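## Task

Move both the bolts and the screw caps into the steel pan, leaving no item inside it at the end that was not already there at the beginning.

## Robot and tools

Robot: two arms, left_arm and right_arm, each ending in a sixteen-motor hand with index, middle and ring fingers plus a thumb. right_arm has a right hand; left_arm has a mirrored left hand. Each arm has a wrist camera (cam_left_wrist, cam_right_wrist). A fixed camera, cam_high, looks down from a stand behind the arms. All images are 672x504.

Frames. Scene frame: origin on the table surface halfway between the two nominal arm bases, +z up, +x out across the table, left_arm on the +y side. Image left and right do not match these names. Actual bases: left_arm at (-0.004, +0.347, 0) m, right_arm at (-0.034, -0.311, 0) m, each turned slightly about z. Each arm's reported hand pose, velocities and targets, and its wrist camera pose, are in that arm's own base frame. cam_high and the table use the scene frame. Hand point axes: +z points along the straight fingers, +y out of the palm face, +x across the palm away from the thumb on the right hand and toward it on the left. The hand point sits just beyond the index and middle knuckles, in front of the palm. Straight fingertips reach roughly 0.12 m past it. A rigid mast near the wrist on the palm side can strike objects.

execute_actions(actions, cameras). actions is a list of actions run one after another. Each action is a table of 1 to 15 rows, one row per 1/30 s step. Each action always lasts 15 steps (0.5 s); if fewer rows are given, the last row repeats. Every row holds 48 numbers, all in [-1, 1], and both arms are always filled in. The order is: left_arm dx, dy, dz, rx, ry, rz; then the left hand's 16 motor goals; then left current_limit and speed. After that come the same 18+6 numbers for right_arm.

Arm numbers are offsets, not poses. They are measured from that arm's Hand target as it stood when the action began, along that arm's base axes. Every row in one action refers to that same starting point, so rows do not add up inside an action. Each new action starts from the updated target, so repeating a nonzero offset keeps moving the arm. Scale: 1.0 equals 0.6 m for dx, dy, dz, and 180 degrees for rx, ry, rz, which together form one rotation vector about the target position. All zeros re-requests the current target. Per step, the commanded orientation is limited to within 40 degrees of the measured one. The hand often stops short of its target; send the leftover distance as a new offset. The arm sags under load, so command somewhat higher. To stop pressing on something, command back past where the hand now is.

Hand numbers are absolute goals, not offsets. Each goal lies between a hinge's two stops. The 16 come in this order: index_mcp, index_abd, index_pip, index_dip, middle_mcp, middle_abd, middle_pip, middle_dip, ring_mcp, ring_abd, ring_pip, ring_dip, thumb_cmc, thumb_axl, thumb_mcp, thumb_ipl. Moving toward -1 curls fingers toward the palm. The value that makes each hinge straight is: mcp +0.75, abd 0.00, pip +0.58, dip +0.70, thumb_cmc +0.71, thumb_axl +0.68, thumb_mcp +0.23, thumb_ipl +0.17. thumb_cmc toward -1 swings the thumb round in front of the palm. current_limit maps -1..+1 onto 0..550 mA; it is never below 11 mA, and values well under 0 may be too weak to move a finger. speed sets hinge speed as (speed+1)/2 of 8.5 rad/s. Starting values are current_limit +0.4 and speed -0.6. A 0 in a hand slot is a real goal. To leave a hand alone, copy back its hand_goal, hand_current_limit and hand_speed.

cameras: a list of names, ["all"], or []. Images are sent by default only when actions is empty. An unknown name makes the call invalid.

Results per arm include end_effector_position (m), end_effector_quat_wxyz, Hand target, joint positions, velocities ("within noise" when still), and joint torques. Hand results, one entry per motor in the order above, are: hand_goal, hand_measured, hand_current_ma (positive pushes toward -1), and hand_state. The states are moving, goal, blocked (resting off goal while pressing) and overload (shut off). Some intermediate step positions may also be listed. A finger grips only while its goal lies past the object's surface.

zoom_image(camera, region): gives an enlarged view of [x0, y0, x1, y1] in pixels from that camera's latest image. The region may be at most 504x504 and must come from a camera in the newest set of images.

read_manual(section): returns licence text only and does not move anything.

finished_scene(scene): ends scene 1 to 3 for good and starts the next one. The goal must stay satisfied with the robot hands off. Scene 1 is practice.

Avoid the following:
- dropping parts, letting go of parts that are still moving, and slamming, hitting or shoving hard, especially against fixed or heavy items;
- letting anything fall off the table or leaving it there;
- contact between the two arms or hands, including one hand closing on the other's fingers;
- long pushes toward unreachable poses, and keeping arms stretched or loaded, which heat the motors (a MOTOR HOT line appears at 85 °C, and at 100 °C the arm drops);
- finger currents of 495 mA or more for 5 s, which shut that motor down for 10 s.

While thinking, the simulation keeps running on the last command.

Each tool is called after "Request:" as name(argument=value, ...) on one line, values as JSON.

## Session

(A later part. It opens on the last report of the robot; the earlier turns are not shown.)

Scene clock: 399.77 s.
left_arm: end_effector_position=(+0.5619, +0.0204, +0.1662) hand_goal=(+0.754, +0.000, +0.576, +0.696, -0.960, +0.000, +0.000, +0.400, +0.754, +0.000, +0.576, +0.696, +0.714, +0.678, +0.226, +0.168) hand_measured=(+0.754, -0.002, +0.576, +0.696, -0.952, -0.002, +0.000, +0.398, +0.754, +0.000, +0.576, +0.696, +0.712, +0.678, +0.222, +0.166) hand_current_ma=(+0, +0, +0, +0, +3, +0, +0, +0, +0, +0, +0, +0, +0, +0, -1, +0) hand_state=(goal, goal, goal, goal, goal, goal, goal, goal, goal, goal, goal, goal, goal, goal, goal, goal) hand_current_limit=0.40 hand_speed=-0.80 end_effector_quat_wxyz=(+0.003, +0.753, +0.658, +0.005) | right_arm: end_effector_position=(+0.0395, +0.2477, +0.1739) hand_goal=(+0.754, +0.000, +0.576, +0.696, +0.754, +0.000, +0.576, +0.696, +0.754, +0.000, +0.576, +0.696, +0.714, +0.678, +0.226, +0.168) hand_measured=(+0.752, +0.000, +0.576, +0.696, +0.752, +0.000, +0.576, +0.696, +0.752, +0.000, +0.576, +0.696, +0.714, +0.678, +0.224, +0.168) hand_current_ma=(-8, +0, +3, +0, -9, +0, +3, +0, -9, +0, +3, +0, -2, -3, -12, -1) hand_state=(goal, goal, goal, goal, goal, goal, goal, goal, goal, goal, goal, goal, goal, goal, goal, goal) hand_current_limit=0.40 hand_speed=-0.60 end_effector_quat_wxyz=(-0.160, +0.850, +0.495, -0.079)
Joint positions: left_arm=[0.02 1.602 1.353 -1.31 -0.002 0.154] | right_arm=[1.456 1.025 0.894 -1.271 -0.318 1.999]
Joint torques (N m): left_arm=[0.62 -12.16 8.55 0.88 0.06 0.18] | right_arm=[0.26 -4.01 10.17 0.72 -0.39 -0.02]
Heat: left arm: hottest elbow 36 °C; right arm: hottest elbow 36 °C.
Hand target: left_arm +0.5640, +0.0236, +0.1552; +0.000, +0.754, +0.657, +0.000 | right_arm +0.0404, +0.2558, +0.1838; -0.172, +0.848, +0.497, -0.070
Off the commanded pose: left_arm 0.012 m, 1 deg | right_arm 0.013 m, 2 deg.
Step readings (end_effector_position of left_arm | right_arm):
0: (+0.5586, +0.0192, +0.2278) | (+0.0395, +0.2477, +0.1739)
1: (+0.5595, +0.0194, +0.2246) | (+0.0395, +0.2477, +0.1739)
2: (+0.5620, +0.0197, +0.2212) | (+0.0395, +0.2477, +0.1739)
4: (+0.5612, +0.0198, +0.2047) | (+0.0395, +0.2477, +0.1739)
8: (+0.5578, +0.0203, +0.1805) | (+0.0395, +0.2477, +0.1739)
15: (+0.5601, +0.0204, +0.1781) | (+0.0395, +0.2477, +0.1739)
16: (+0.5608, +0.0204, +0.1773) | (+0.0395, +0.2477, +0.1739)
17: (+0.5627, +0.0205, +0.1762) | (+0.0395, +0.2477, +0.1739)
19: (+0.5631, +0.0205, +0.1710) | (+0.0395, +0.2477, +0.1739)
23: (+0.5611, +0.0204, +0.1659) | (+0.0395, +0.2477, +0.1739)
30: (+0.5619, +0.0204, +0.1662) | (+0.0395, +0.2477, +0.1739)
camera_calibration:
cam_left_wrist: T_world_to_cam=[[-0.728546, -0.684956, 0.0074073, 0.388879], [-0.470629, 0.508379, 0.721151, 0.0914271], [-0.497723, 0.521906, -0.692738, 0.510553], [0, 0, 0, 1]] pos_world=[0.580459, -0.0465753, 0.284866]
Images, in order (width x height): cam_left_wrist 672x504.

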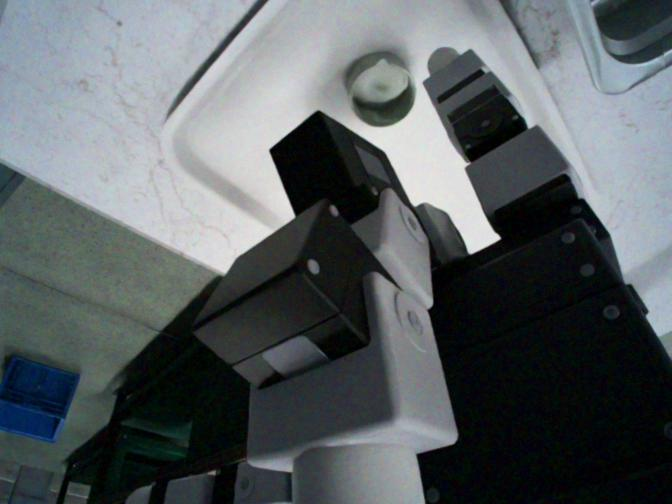

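Request:
execute_actions(actions=[[[0.002,0,-0.035,0,0,0,0.754,0,0.576,0.696,-0.96,0,0,0.4,0.754,0,0.576,0.696,0.714,0.678,0.226,0.168,0.4,-0.8,0,0,0,0,0,0,0.754,0,0.576,0.696,0.754,0,0.576,0.696,0.754,0,0.576,0.696,0.714,0.678,0.226,0.168,0.4,-0.6]],[[0,0,-0.013,0,0,0,0.754,0,0.576,0.696,-0.96,0,0,0.4,0.754,0,0.576,0.696,0.714,0.678,0.226,0.168,0.4,-0.8,0,0,0,0,0,0,0.754,0,0.576,0.696,0.754,0,0.576,0.696,0.754,0,0.576,0.696,0.714,0.678,0.226,0.168,0.4,-0.6]]], cameras=["cam_left_wrist"])

Request:
zoom_image(camera="cam_left_wrist", region=[200, 0, 536, 200])

Scene clock: 408.40 s.
left_arm: end_effector_position=(+0.5648, +0.0205, +0.1417) hand_goal=(+0.754, +0.000, +0.576, +0.696, -0.960, +0.000, +0.000, +0.400, +0.754, +0.000, +0.576, +0.696, +0.714, +0.678, +0.226, +0.168) hand_measured=(+0.754, -0.002, +0.576, +0.696, -0.952, -0.002, +0.000, +0.398, +0.754, +0.000, +0.576, +0.696, +0.712, +0.678, +0.222, +0.166) hand_current_ma=(+0, +0, +0, +0, +3, +0, +0, +0, +0, +0, +0, +0, +0, +0, -1, +0) hand_state=(goal, goal, goal, goal, goal, goal, goal, goal, goal, goal, goal, goal, goal, goal, goal, goal) hand_current_limit=0.40 hand_speed=-0.80 end_effector_quat_wxyz=(+0.005, +0.753, +0.658, +0.008) | right_arm: end_effector_position=(+0.0395, +0.2477, +0.1739) hand_goal=(+0.754, +0.000, +0.576, +0.696, +0.754, +0.000, +0.576, +0.696, +0.754, +0.000, +0.576, +0.696, +0.714, +0.678, +0.226, +0.168) hand_measured=(+0.752, +0.000, +0.576, +0.696, +0.752, +0.000, +0.576, +0.696, +0.752, +0.000, +0.576, +0.696, +0.714, +0.678, +0.224, +0.168) hand_current_ma=(-8, +0, +3, +0, -9, +0, +3, +0, -9, +0, +3, +0, -2, -3, -12, -1) hand_state=(goal, goal, goal, goal, goal, goal, goal, goal, goal, goal, goal, goal, goal, goal, goal, goal) hand_current_limit=0.40 hand_speed=-0.60 end_effector_quat_wxyz=(-0.160, +0.850, +0.495, -0.079)
Joint positions: left_arm=[0.02 1.624 1.311 -1.239 -0.002 0.154] | right_arm=[1.456 1.025 0.894 -1.271 -0.318 1.999]
Joint torques (N m): left_arm=[0.62 -11.99 7.92 0.96 0.05 0.17] | right_arm=[0.26 -4.01 10.17 0.72 -0.39 -0.02]
Heat: left arm: hottest elbow 35 °C; right arm: hottest elbow 36 °C.
Hand target: left_arm +0.5651, +0.0236, +0.1264; +0.000, +0.754, +0.657, +0.000 | right_arm +0.0404, +0.2558, +0.1838; -0.172, +0.848, +0.497, -0.070
Off the commanded pose: left_arm 0.016 m, 1 deg | right_arm 0.013 m, 2 deg.
Step readings (end_effector_position of left_arm | right_arm):
0: (+0.5619, +0.0204, +0.1662) | (+0.0395, +0.2477, +0.1739)
1: (+0.5623, +0.0204, +0.1649) | (+0.0395, +0.2477, +0.1739)
2: (+0.5640, +0.0205, +0.1635) | (+0.0395, +0.2477, +0.1739)
4: (+0.5645, +0.0205, +0.1566) | (+0.0395, +0.2477, +0.1739)
8: (+0.5628, +0.0204, +0.1453) | (+0.0395, +0.2477, +0.1739)
15: (+0.5633, +0.0205, +0.1439) | (+0.0395, +0.2477, +0.1739)
16: (+0.5637, +0.0205, +0.1438) | (+0.0395, +0.2477, +0.1739)
17: (+0.5645, +0.0205, +0.1435) | (+0.0395, +0.2477, +0.1739)
19: (+0.5648, +0.0205, +0.1419) | (+0.0395, +0.2477, +0.1739)
23: (+0.5648, +0.0205, +0.1417) | (+0.0395, +0.2477, +0.1739)
30: (+0.5648, +0.0205, +0.1417) | (+0.0395, +0.2477, +0.1739)
camera_calibration:
cam_left_wrist: T_world_to_cam=[[-0.728809, -0.684713, 0.00236311, 0.392075], [-0.475381, 0.508474, 0.717961, 0.11362], [-0.492798, 0.522133, -0.69608, 0.492712], [0, 0, 0, 1]] pos_world=[0.582569, -0.0465751, 0.260465]
Images, in order (width x height): cam_left_wrist 672x504.

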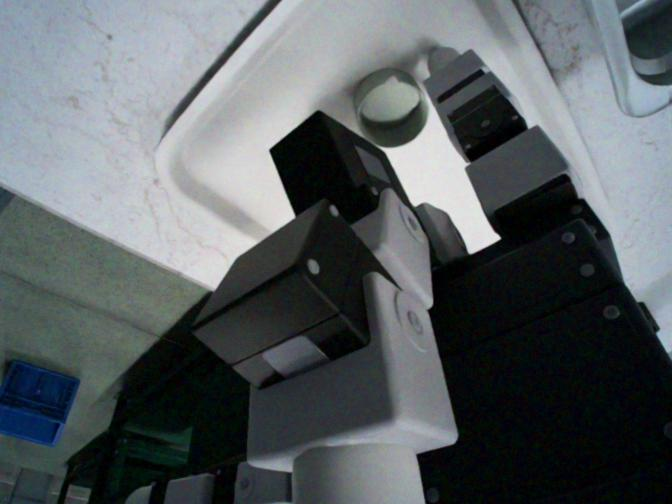

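Scaled by 1.500 from the camera's 672x504 image, which has a finer 960x720 frame.

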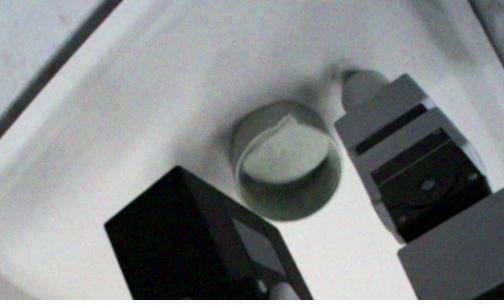

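Request:
execute_actions(actions=[[[0,0,0,0,0,0,0.754,-0.3,0.576,0.696,-0.96,0,0,0.4,0.754,0.3,0.576,0.696,0.714,0.678,0.226,0.168,0.4,-0.9,0,0,0,0,0,0,0.754,0,0.576,0.696,0.754,0,0.576,0.696,0.754,0,0.576,0.696,0.714,0.678,0.226,0.168,0.4,-0.6]],[[0,0,0,0,0,0,0.754,-0.3,0.576,0.696,-0.96,0,0,0.4,0.754,0.3,0.576,0.696,0.714,0.678,0.226,0.168,0.4,-0.9,0,0,0,0,0,0,0.754,0,0.576,0.696,0.754,0,0.576,0.696,0.754,0,0.576,0.696,0.714,0.678,0.226,0.168,0.4,-0.6]]], cameras=["cam_left_wrist"])

Request:
zoom_image(camera="cam_left_wrist", region=[200, 0, 536, 200])

Scene clock: 413.63 s.
left_arm: end_effector_position=(+0.5653, +0.0207, +0.1419) hand_goal=(+0.754, -0.300, +0.576, +0.696, -0.960, +0.000, +0.000, +0.400, +0.754, +0.300, +0.576, +0.696, +0.714, +0.678, +0.226, +0.168) hand_measured=(+0.754, -0.156, +0.576, +0.696, -0.952, -0.002, +0.000, +0.398, +0.754, +0.138, +0.576, +0.696, +0.712, +0.678, +0.222, +0.166) hand_current_ma=(+0, +281, +0, +0, +3, +0, +0, +0, +0, -348, +0, +0, +0, +0, -1, +0) hand_state=(goal, blocked, goal, goal, goal, goal, goal, goal, goal, blocked, goal, goal, goal, goal, goal, goal) hand_current_limit=0.40 hand_speed=-0.90 end_effector_quat_wxyz=(+0.006, +0.753, +0.658, +0.009) | right_arm: end_effector_position=(+0.0395, +0.2477, +0.1739) hand_goal=(+0.754, +0.000, +0.576, +0.696, +0.754, +0.000, +0.576, +0.696, +0.754, +0.000, +0.576, +0.696, +0.714, +0.678, +0.226, +0.168) hand_measured=(+0.752, +0.000, +0.576, +0.696, +0.752, +0.000, +0.576, +0.696, +0.752, +0.000, +0.576, +0.696, +0.714, +0.678, +0.224, +0.168) hand_current_ma=(-8, +0, +3, +0, -9, +0, +3, +0, -9, +0, +3, +0, -2, -3, -12, -1) hand_state=(goal, goal, goal, goal, goal, goal, goal, goal, goal, goal, goal, goal, goal, goal, goal, goal) hand_current_limit=0.40 hand_speed=-0.60 end_effector_quat_wxyz=(-0.160, +0.850, +0.495, -0.079)
Joint positions: left_arm=[0.02 1.624 1.311 -1.237 -0.002 0.154] | right_arm=[1.456 1.025 0.894 -1.271 -0.318 1.999]
Joint torques (N m): left_arm=[0.67 -12.1 7.94 0.88 0.08 0.18] | right_arm=[0.26 -3.96 10.17 0.72 -0.39 -0.02]
Heat: left arm: hottest elbow 36 °C; right arm: hottest elbow 36 °C.
Hand target: left_arm +0.5651, +0.0236, +0.1264; +0.000, +0.754, +0.657, +0.000 | right_arm +0.0404, +0.2558, +0.1838; -0.172, +0.848, +0.497, -0.070
Off the commanded pose: left_arm 0.016 m, 1 deg | right_arm 0.013 m, 2 deg.
Step readings (end_effector_position of left_arm | right_arm):
0: (+0.5648, +0.0205, +0.1417) | (+0.0395, +0.2477, +0.1739)
1: (+0.5648, +0.0205, +0.1417) | (+0.0395, +0.2477, +0.1739)
2: (+0.5648, +0.0205, +0.1417) | (+0.0395, +0.2477, +0.1739)
4: (+0.5651, +0.0206, +0.1418) | (+0.0395, +0.2477, +0.1739)
8: (+0.5653, +0.0206, +0.1419) | (+0.0395, +0.2477, +0.1739)
15: (+0.5653, +0.0207, +0.1419) | (+0.0395, +0.2477, +0.1739)
16: (+0.5653, +0.0207, +0.1419) | (+0.0395, +0.2477, +0.1739)
17: (+0.5653, +0.0207, +0.1419) | (+0.0395, +0.2477, +0.1739)
19: (+0.5653, +0.0207, +0.1419) | (+0.0395, +0.2477, +0.1739)
23: (+0.5653, +0.0207, +0.1419) | (+0.0395, +0.2477, +0.1739)
30: (+0.5653, +0.0207, +0.1419) | (+0.0395, +0.2477, +0.1739)
camera_calibration:
cam_left_wrist: T_world_to_cam=[[-0.728508, -0.685037, 0.000679606, 0.392749], [-0.476961, 0.50794, 0.71729, 0.114539], [-0.491715, 0.522227, -0.696774, 0.492397], [0, 0, 0, 1]] pos_world=[0.582871, -0.0462745, 0.260665]
Images, in order (width x height): cam_left_wrist 672x504.

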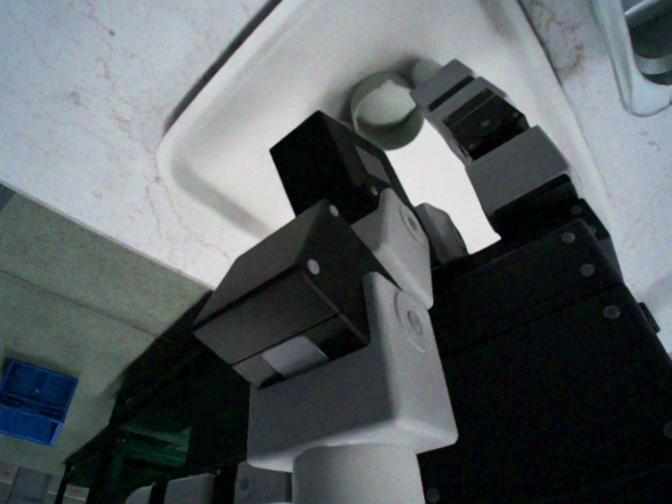

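Scaled by 1.500 from the camera's 672x504 image, which has a finer 960x720 frame.

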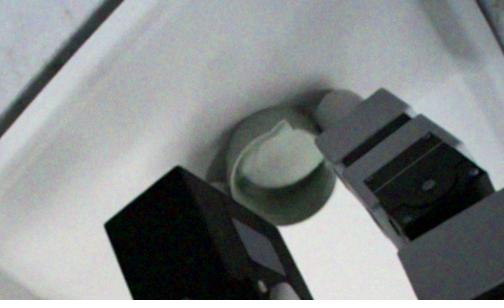

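Request:
execute_actions(actions=[[[0,0,0.17,0,0,0,0.754,-0.35,0.576,0.696,-0.96,0,0,0.4,0.754,0.35,0.576,0.696,0.714,0.678,0.226,0.168,0.4,-0.9,0,0,0,0,0,0,0.754,0,0.576,0.696,0.754,0,0.576,0.696,0.754,0,0.576,0.696,0.714,0.678,0.226,0.168,0.4,-0.6]],[[0,0,0.07,0,0,0,0.754,-0.35,0.576,0.696,-0.96,0,0,0.4,0.754,0.35,0.576,0.696,0.714,0.678,0.226,0.168,0.4,-0.9,0,0,0,0,0,0,0.754,0,0.576,0.696,0.754,0,0.576,0.696,0.754,0,0.576,0.696,0.714,0.678,0.226,0.168,0.4,-0.6]]], cameras=["cam_left_wrist"])

Scene clock: 423.30 s.
left_arm: end_effector_position=(+0.5569, +0.0206, +0.2565) hand_goal=(+0.754, -0.350, +0.576, +0.696, -0.960, +0.000, +0.000, +0.400, +0.754, +0.350, +0.576, +0.696, +0.714, +0.678, +0.226, +0.168) hand_measured=(+0.752, -0.160, +0.576, +0.696, -0.950, -0.002, +0.000, +0.398, +0.754, +0.138, +0.576, +0.696, +0.714, +0.678, +0.222, +0.166) hand_current_ma=(+0, +385, +0, +0, +3, +0, +0, +0, +0, -385, +0, +0, +0, +0, -1, +0) hand_state=(goal, blocked, goal, goal, goal, goal, goal, goal, goal, blocked, goal, goal, goal, goal, goal, goal) hand_current_limit=0.40 hand_speed=-0.90 end_effector_quat_wxyz=(-0.008, +0.753, +0.658, -0.008) | right_arm: end_effector_position=(+0.0395, +0.2477, +0.1739) hand_goal=(+0.754, +0.000, +0.576, +0.696, +0.754, +0.000, +0.576, +0.696, +0.754, +0.000, +0.576, +0.696, +0.714, +0.678, +0.226, +0.168) hand_measured=(+0.752, +0.000, +0.576, +0.696, +0.752, +0.000, +0.576, +0.696, +0.752, +0.000, +0.576, +0.696, +0.714, +0.678, +0.224, +0.168) hand_current_ma=(-8, +0, +3, +0, -9, +0, +3, +0, -9, +0, +3, +0, -2, -3, -12, -1) hand_state=(goal, goal, goal, goal, goal, goal, goal, goal, goal, goal, goal, goal, goal, goal, goal, goal) hand_current_limit=0.40 hand_speed=-0.60 end_effector_quat_wxyz=(-0.160, +0.850, +0.495, -0.079)
Joint positions: left_arm=[0.02 1.58 1.574 -1.586 -0.002 0.154] | right_arm=[1.456 1.025 0.894 -1.271 -0.318 1.999]
Joint torques (N m): left_arm=[0.62 -13.22 12.74 -0.12 0.05 0.17] | right_arm=[0.26 -4.01 10.17 0.72 -0.39 -0.02]
Heat: left arm: hottest elbow 36 °C; right arm: hottest elbow 37 °C.
Hand target: left_arm +0.5652, +0.0236, +0.2705; +0.000, +0.754, +0.657, +0.000 | right_arm +0.0404, +0.2558, +0.1838; -0.172, +0.848, +0.497, -0.070
Off the commanded pose: left_arm 0.016 m, 1 deg | right_arm 0.013 m, 2 deg.
Step readings (end_effector_position of left_arm | right_arm):
0: (+0.5653, +0.0207, +0.1419) | (+0.0395, +0.2477, +0.1739)
1: (+0.5619, +0.0207, +0.1438) | (+0.0395, +0.2477, +0.1739)
2: (+0.5552, +0.0205, +0.1478) | (+0.0395, +0.2477, +0.1739)
4: (+0.5484, +0.0204, +0.1675) | (+0.0395, +0.2477, +0.1739)
8: (+0.5563, +0.0206, +0.2109) | (+0.0395, +0.2477, +0.1739)
15: (+0.5582, +0.0206, +0.2242) | (+0.0395, +0.2477, +0.1739)
16: (+0.5561, +0.0206, +0.2253) | (+0.0395, +0.2477, +0.1739)
17: (+0.5537, +0.0205, +0.2277) | (+0.0395, +0.2477, +0.1739)
19: (+0.5518, +0.0205, +0.2382) | (+0.0395, +0.2477, +0.1739)
23: (+0.5576, +0.0206, +0.2554) | (+0.0395, +0.2477, +0.1739)
30: (+0.5569, +0.0206, +0.2565) | (+0.0395, +0.2477, +0.1739)
camera_calibration:
cam_left_wrist: T_world_to_cam=[[-0.727813, -0.684996, 0.0326908, 0.377838], [-0.445613, 0.508626, 0.736701, 0.00599546], [-0.521265, 0.521614, -0.675428, 0.579249], [0, 0, 0, 1]] pos_world=[0.579609, -0.0463758, 0.374472]
Images, in order (width x height): cam_left_wrist 672x504.

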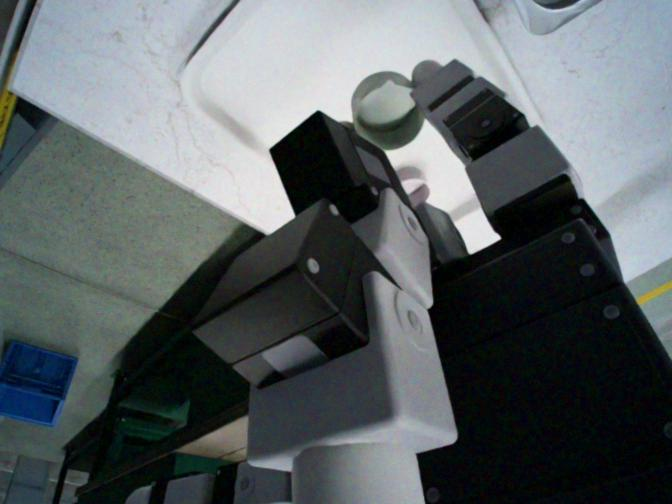

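Request:
execute_actions(actions=[[[-0.006,-0.118,0,0,0,0,0.754,-0.35,0.576,0.696,-0.96,0,0,0.4,0.754,0.35,0.576,0.696,0.714,0.678,0.226,0.168,0.4,-0.9,0,0,0,0,0,0,0.754,0,0.576,0.696,0.754,0,0.576,0.696,0.754,0,0.576,0.696,0.714,0.678,0.226,0.168,0.4,-0.6]],[[-0.006,-0.118,0,0,0,0,0.754,-0.35,0.576,0.696,-0.96,0,0,0.4,0.754,0.35,0.576,0.696,0.714,0.678,0.226,0.168,0.4,-0.9,0,0,0,0,0,0,0.754,0,0.576,0.696,0.754,0,0.576,0.696,0.754,0,0.576,0.696,0.714,0.678,0.226,0.168,0.4,-0.6]],[[-0.0057,-0.118,-0.04,0,0,0,0.754,-0.35,0.576,0.696,-0.96,0,0,0.4,0.754,0.35,0.576,0.696,0.714,0.678,0.226,0.168,0.4,-0.9,0,0,0,0,0,0,0.754,0,0.576,0.696,0.754,0,0.576,0.696,0.754,0,0.576,0.696,0.714,0.678,0.226,0.168,0.4,-0.6]],[[0,0,-0.04,0,0,0,0.754,-0.35,0.576,0.696,-0.96,0,0,0.4,0.754,0.35,0.576,0.696,0.714,0.678,0.226,0.168,0.4,-0.9,0,0,0,0,0,0,0.754,0,0.576,0.696,0.754,0,0.576,0.696,0.754,0,0.576,0.696,0.714,0.678,0.226,0.168,0.4,-0.6]]], cameras=["cam_left_wrist"])

Scene clock: 431.07 s.
left_arm: end_effector_position=(+0.5519, -0.1901, +0.2322) hand_goal=(+0.754, -0.350, +0.576, +0.696, -0.960, +0.000, +0.000, +0.400, +0.754, +0.350, +0.576, +0.696, +0.714, +0.678, +0.226, +0.168) hand_measured=(+0.752, -0.160, +0.576, +0.696, -0.950, +0.000, +0.000, +0.398, +0.756, +0.138, +0.576, +0.696, +0.714, +0.678, +0.222, +0.166) hand_current_ma=(+0, +385, +0, +0, +3, +0, +0, +0, +0, -385, +0, +0, +0, +0, -1, +0) hand_state=(goal, blocked, goal, goal, goal, goal, goal, goal, goal, blocked, goal, goal, goal, goal, goal, goal) hand_current_limit=0.40 hand_speed=-0.90 end_effector_quat_wxyz=(+0.004, +0.759, +0.651, +0.002) | right_arm: end_effector_position=(+0.0395, +0.2477, +0.1739) hand_goal=(+0.754, +0.000, +0.576, +0.696, +0.754, +0.000, +0.576, +0.696, +0.754, +0.000, +0.576, +0.696, +0.714, +0.678, +0.226, +0.168) hand_measured=(+0.752, +0.000, +0.576, +0.696, +0.752, +0.000, +0.576, +0.696, +0.752, +0.000, +0.576, +0.696, +0.714, +0.678, +0.224, +0.168) hand_current_ma=(-8, +0, +3, +0, -9, +0, +3, +0, -9, +0, +3, +0, -2, -3, -12, -1) hand_state=(goal, goal, goal, goal, goal, goal, goal, goal, goal, goal, goal, goal, goal, goal, goal, goal) hand_current_limit=0.40 hand_speed=-0.60 end_effector_quat_wxyz=(-0.160, +0.850, +0.495, -0.079)
Joint positions: left_arm=[-0.405 1.657 1.597 -1.502 0 -0.253] | right_arm=[1.456 1.025 0.894 -1.271 -0.318 1.999]
Joint torques (N m): left_arm=[0.21 -13.45 8.68 0.81 -0.06 -0.03] | right_arm=[0.26 -4.01 10.17 0.73 -0.39 -0.02]
Heat: left arm: hottest elbow 37 °C; right arm: hottest elbow 37 °C.
Hand target: left_arm +0.5545, -0.1889, +0.2223; +0.000, +0.754, +0.656, +0.000 | right_arm +0.0404, +0.2558, +0.1838; -0.172, +0.848, +0.497, -0.070
Off the commanded pose: left_arm 0.010 m, 1 deg | right_arm 0.013 m, 2 deg.
Step readings (end_effector_position of left_arm | right_arm):
0: (+0.5569, +0.0206, +0.2565) | (+0.0395, +0.2477, +0.1739)
1: (+0.5569, +0.0179, +0.2565) | (+0.0395, +0.2477, +0.1739)
2: (+0.5568, +0.0137, +0.2565) | (+0.0395, +0.2477, +0.1739)
4: (+0.5565, -0.0129, +0.2565) | (+0.0395, +0.2477, +0.1739)
8: (+0.5528, -0.0606, +0.2564) | (+0.0395, +0.2477, +0.1739)
15: (+0.5532, -0.0541, +0.2565) | (+0.0395, +0.2477, +0.1739)
16: (+0.5527, -0.0559, +0.2564) | (+0.0395, +0.2477, +0.1739)
17: (+0.5522, -0.0567, +0.2566) | (+0.0395, +0.2477, +0.1739)
19: (+0.5488, -0.0799, +0.2569) | (+0.0395, +0.2477, +0.1739)
23: (+0.5429, -0.1268, +0.2609) | (+0.0395, +0.2477, +0.1739)
30: (+0.5442, -0.1226, +0.2623) | (+0.0395, +0.2477, +0.1739)
31: (+0.5441, -0.1248, +0.2617) | (+0.0395, +0.2477, +0.1739)
32: (+0.5459, -0.1255, +0.2613) | (+0.0395, +0.2477, +0.1739)
34: (+0.5444, -0.1483, +0.2555) | (+0.0395, +0.2477, +0.1739)
38: (+0.5350, -0.1929, +0.2367) | (+0.0395, +0.2477, +0.1739)
45: (+0.5374, -0.1907, +0.2285) | (+0.0395, +0.2477, +0.1739)
46: (+0.5392, -0.1897, +0.2287) | (+0.0395, +0.2477, +0.1739)
47: (+0.5426, -0.1903, +0.2295) | (+0.0395, +0.2477, +0.1739)
49: (+0.5493, -0.1897, +0.2314) | (+0.0395, +0.2477, +0.1739)
53: (+0.5518, -0.1901, +0.2322) | (+0.0395, +0.2477, +0.1739)
60: (+0.5519, -0.1901, +0.2322) | (+0.0395, +0.2477, +0.1739)
camera_calibration:
cam_left_wrist: T_world_to_cam=[[-0.740626, -0.671777, 0.0137076, 0.244592], [-0.458946, 0.520673, 0.719909, 0.142264], [-0.490755, 0.526892, -0.693933, 0.658614], [0, 0, 0, 1]] pos_world=[0.569661, -0.256781, 0.351264]
Images, in order (width x height): cam_left_wrist 672x504.

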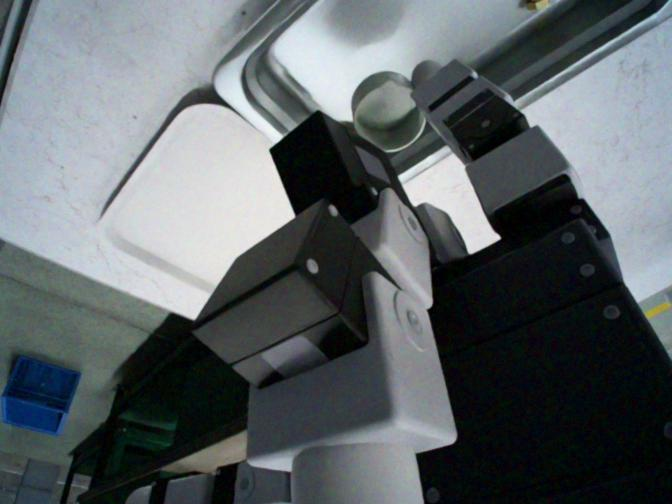

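Request:
execute_actions(actions=[[[0,0,-0.075,0,0,0,0.754,-0.35,0.576,0.696,-0.96,0,0,0.4,0.754,0.35,0.576,0.696,0.714,0.678,0.226,0.168,0.4,-0.9,0,0,0,0,0,0,0.754,0,0.576,0.696,0.754,0,0.576,0.696,0.754,0,0.576,0.696,0.714,0.678,0.226,0.168,0.4,-0.6]],[[0,0,-0.05,0,0,0,0.754,-0.35,0.576,0.696,-0.96,0,0,0.4,0.754,0.35,0.576,0.696,0.714,0.678,0.226,0.168,0.4,-0.9,0,0,0,0,0,0,0.754,0,0.576,0.696,0.754,0,0.576,0.696,0.754,0,0.576,0.696,0.714,0.678,0.226,0.168,0.4,-0.6]]], cameras=["cam_left_wrist"])

Scene clock: 442.40 s.
left_arm: end_effector_position=(+0.5518, -0.1899, +0.1569) hand_goal=(+0.754, -0.350, +0.576, +0.696, -0.960, +0.000, +0.000, +0.400, +0.754, +0.350, +0.576, +0.696, +0.714, +0.678, +0.226, +0.168) hand_measured=(+0.750, -0.160, +0.576, +0.696, -0.952, +0.000, +0.000, +0.398, +0.756, +0.138, +0.576, +0.696, +0.714, +0.678, +0.222, +0.166) hand_current_ma=(+0, +385, +0, +0, +3, +0, +0, +0, +0, -385, +0, +0, +0, +0, -1, +0) hand_state=(goal, blocked, goal, goal, goal, goal, goal, goal, goal, blocked, goal, goal, goal, goal, goal, goal) hand_current_limit=0.40 hand_speed=-0.90 end_effector_quat_wxyz=(+0.003, +0.758, +0.652, +0.002) | right_arm: end_effector_position=(+0.0395, +0.2477, +0.1739) hand_goal=(+0.754, +0.000, +0.576, +0.696, +0.754, +0.000, +0.576, +0.696, +0.754, +0.000, +0.576, +0.696, +0.714, +0.678, +0.226, +0.168) hand_measured=(+0.752, +0.000, +0.576, +0.696, +0.752, +0.000, +0.576, +0.696, +0.752, +0.000, +0.576, +0.696, +0.714, +0.678, +0.224, +0.168) hand_current_ma=(-8, +0, +3, +0, -9, +0, +3, +0, -9, +0, +3, +0, -2, -3, -12, -1) hand_state=(goal, goal, goal, goal, goal, goal, goal, goal, goal, goal, goal, goal, goal, goal, goal, goal) hand_current_limit=0.40 hand_speed=-0.60 end_effector_quat_wxyz=(-0.160, +0.850, +0.495, -0.079)
Joint positions: left_arm=[-0.405 1.688 1.437 -1.313 0 -0.255] | right_arm=[1.456 1.025 0.894 -1.271 -0.318 1.999]
Joint torques (N m): left_arm=[0.32 -13.57 8.68 0.81 -0.05 -0.02] | right_arm=[0.21 -4.01 10.17 0.72 -0.39 -0.02]
Heat: left arm: hottest elbow 37 °C; right arm: hottest elbow 37 °C.
Hand target: left_arm +0.5544, -0.1889, +0.1474; +0.000, +0.754, +0.657, +0.000 | right_arm +0.0404, +0.2558, +0.1838; -0.172, +0.848, +0.497, -0.070
Off the commanded pose: left_arm 0.010 m, 1 deg | right_arm 0.013 m, 2 deg.
Step readings (end_effector_position of left_arm | right_arm):
0: (+0.5519, -0.1901, +0.2322) | (+0.0395, +0.2477, +0.1739)
1: (+0.5524, -0.1903, +0.2289) | (+0.0395, +0.2477, +0.1739)
2: (+0.5540, -0.1910, +0.2251) | (+0.0395, +0.2477, +0.1739)
4: (+0.5522, -0.1901, +0.2076) | (+0.0395, +0.2477, +0.1739)
8: (+0.5484, -0.1885, +0.1824) | (+0.0395, +0.2477, +0.1739)
15: (+0.5505, -0.1895, +0.1790) | (+0.0395, +0.2477, +0.1739)
16: (+0.5512, -0.1897, +0.1777) | (+0.0395, +0.2477, +0.1739)
17: (+0.5533, -0.1906, +0.1761) | (+0.0395, +0.2477, +0.1739)
19: (+0.5536, -0.1907, +0.1679) | (+0.0395, +0.2477, +0.1739)
23: (+0.5508, -0.1895, +0.1572) | (+0.0395, +0.2477, +0.1739)
30: (+0.5518, -0.1899, +0.1569) | (+0.0395, +0.2477, +0.1739)
camera_calibration:
cam_left_wrist: T_world_to_cam=[[-0.739593, -0.672901, 0.0143628, 0.244781], [-0.458695, 0.519544, 0.720884, 0.195881], [-0.492545, 0.526572, -0.692907, 0.606991], [0, 0, 0, 1]] pos_world=[0.569859, -0.25668, 0.275865]
Images, in order (width x height): cam_left_wrist 672x504.

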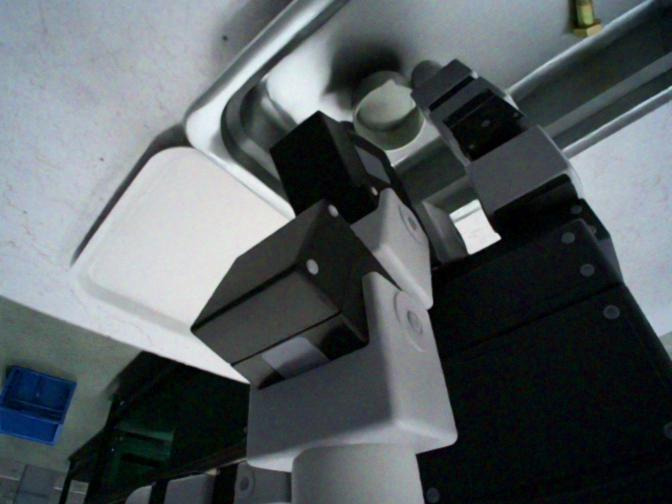

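Request:
execute_actions(actions=[[[0,0,-0.026,0,0,0,0.754,-0.35,0.576,0.696,-0.96,0,0,0.4,0.754,0.35,0.576,0.696,0.714,0.678,0.226,0.168,0.4,-0.9,0,0,0,0,0,0,0.754,0,0.576,0.696,0.754,0,0.576,0.696,0.754,0,0.576,0.696,0.714,0.678,0.226,0.168,0.4,-0.6]],[[0,0,0,0,0,0,0.754,-0.06,0.576,0.696,-0.96,0,0,0.4,0.754,0.06,0.576,0.696,0.714,0.678,0.226,0.168,0.4,-0.9,0,0,0,0,0,0,0.754,0,0.576,0.696,0.754,0,0.576,0.696,0.754,0,0.576,0.696,0.714,0.678,0.226,0.168,0.4,-0.6]]], cameras=["cam_left_wrist"])

Scene clock: 448.70 s.
left_arm: end_effector_position=(+0.5529, -0.1904, +0.1446) hand_goal=(+0.754, -0.060, +0.576, +0.696, -0.960, +0.000, +0.000, +0.400, +0.754, +0.060, +0.576, +0.696, +0.714, +0.678, +0.226, +0.168) hand_measured=(+0.752, -0.062, +0.576, +0.696, -0.952, +0.000, +0.000, +0.398, +0.756, +0.062, +0.576, +0.696, +0.714, +0.678, +0.222, +0.166) hand_current_ma=(+0, +0, +0, +0, +3, +0, +0, +0, +0, +0, +0, +0, +0, +0, -1, +0) hand_state=(goal, goal, goal, goal, goal, goal, goal, goal, goal, goal, goal, goal, goal, goal, goal, goal) hand_current_limit=0.40 hand_speed=-0.90 end_effector_quat_wxyz=(+0.006, +0.758, +0.652, +0.003) | right_arm: end_effector_position=(+0.0395, +0.2477, +0.1739) hand_goal=(+0.754, +0.000, +0.576, +0.696, +0.754, +0.000, +0.576, +0.696, +0.754, +0.000, +0.576, +0.696, +0.714, +0.678, +0.226, +0.168) hand_measured=(+0.752, +0.000, +0.576, +0.696, +0.752, +0.000, +0.576, +0.696, +0.752, +0.000, +0.576, +0.696, +0.714, +0.678, +0.224, +0.168) hand_current_ma=(-8, +0, +3, +0, -9, +0, +3, +0, -9, +0, +3, +0, -2, -3, -12, -1) hand_state=(goal, goal, goal, goal, goal, goal, goal, goal, goal, goal, goal, goal, goal, goal, goal, goal) hand_current_limit=0.40 hand_speed=-0.60 end_effector_quat_wxyz=(-0.160, +0.850, +0.495, -0.079)
Joint positions: left_arm=[-0.405 1.696 1.413 -1.274 0 -0.255] | right_arm=[1.456 1.025 0.894 -1.271 -0.318 1.999]
Joint torques (N m): left_arm=[0.21 -13.22 8.4 0.84 -0.05 -0.01] | right_arm=[0.26 -3.96 10.17 0.72 -0.39 -0.02]
Heat: left arm: hottest elbow 37 °C; right arm: hottest elbow 37 °C.
Hand target: left_arm +0.5545, -0.1889, +0.1318; +0.000, +0.754, +0.657, +0.000 | right_arm +0.0404, +0.2558, +0.1838; -0.172, +0.848, +0.497, -0.070
Off the commanded pose: left_arm 0.013 m, 1 deg | right_arm 0.013 m, 2 deg.
Step readings (end_effector_position of left_arm | right_arm):
0: (+0.5518, -0.1899, +0.1569) | (+0.0395, +0.2477, +0.1739)
1: (+0.5522, -0.1901, +0.1562) | (+0.0395, +0.2477, +0.1739)
2: (+0.5533, -0.1906, +0.1550) | (+0.0395, +0.2477, +0.1739)
4: (+0.5537, -0.1907, +0.1504) | (+0.0395, +0.2477, +0.1739)
8: (+0.5523, -0.1902, +0.1447) | (+0.0395, +0.2477, +0.1739)
15: (+0.5529, -0.1904, +0.1446) | (+0.0395, +0.2477, +0.1739)
16: (+0.5529, -0.1904, +0.1446) | (+0.0395, +0.2477, +0.1739)
17: (+0.5529, -0.1904, +0.1446) | (+0.0395, +0.2477, +0.1739)
19: (+0.5529, -0.1904, +0.1446) | (+0.0395, +0.2477, +0.1739)
23: (+0.5529, -0.1904, +0.1446) | (+0.0395, +0.2477, +0.1739)
30: (+0.5529, -0.1904, +0.1446) | (+0.0395, +0.2477, +0.1739)
camera_calibration:
cam_left_wrist: T_world_to_cam=[[-0.739682, -0.672855, 0.0116807, 0.245882], [-0.462993, 0.521419, 0.716771, 0.208746], [-0.488374, 0.524774, -0.697211, 0.597176], [0, 0, 0, 1]] pos_world=[0.570167, -0.256784, 0.263863]
Images, in order (width x height): cam_left_wrist 672x504.

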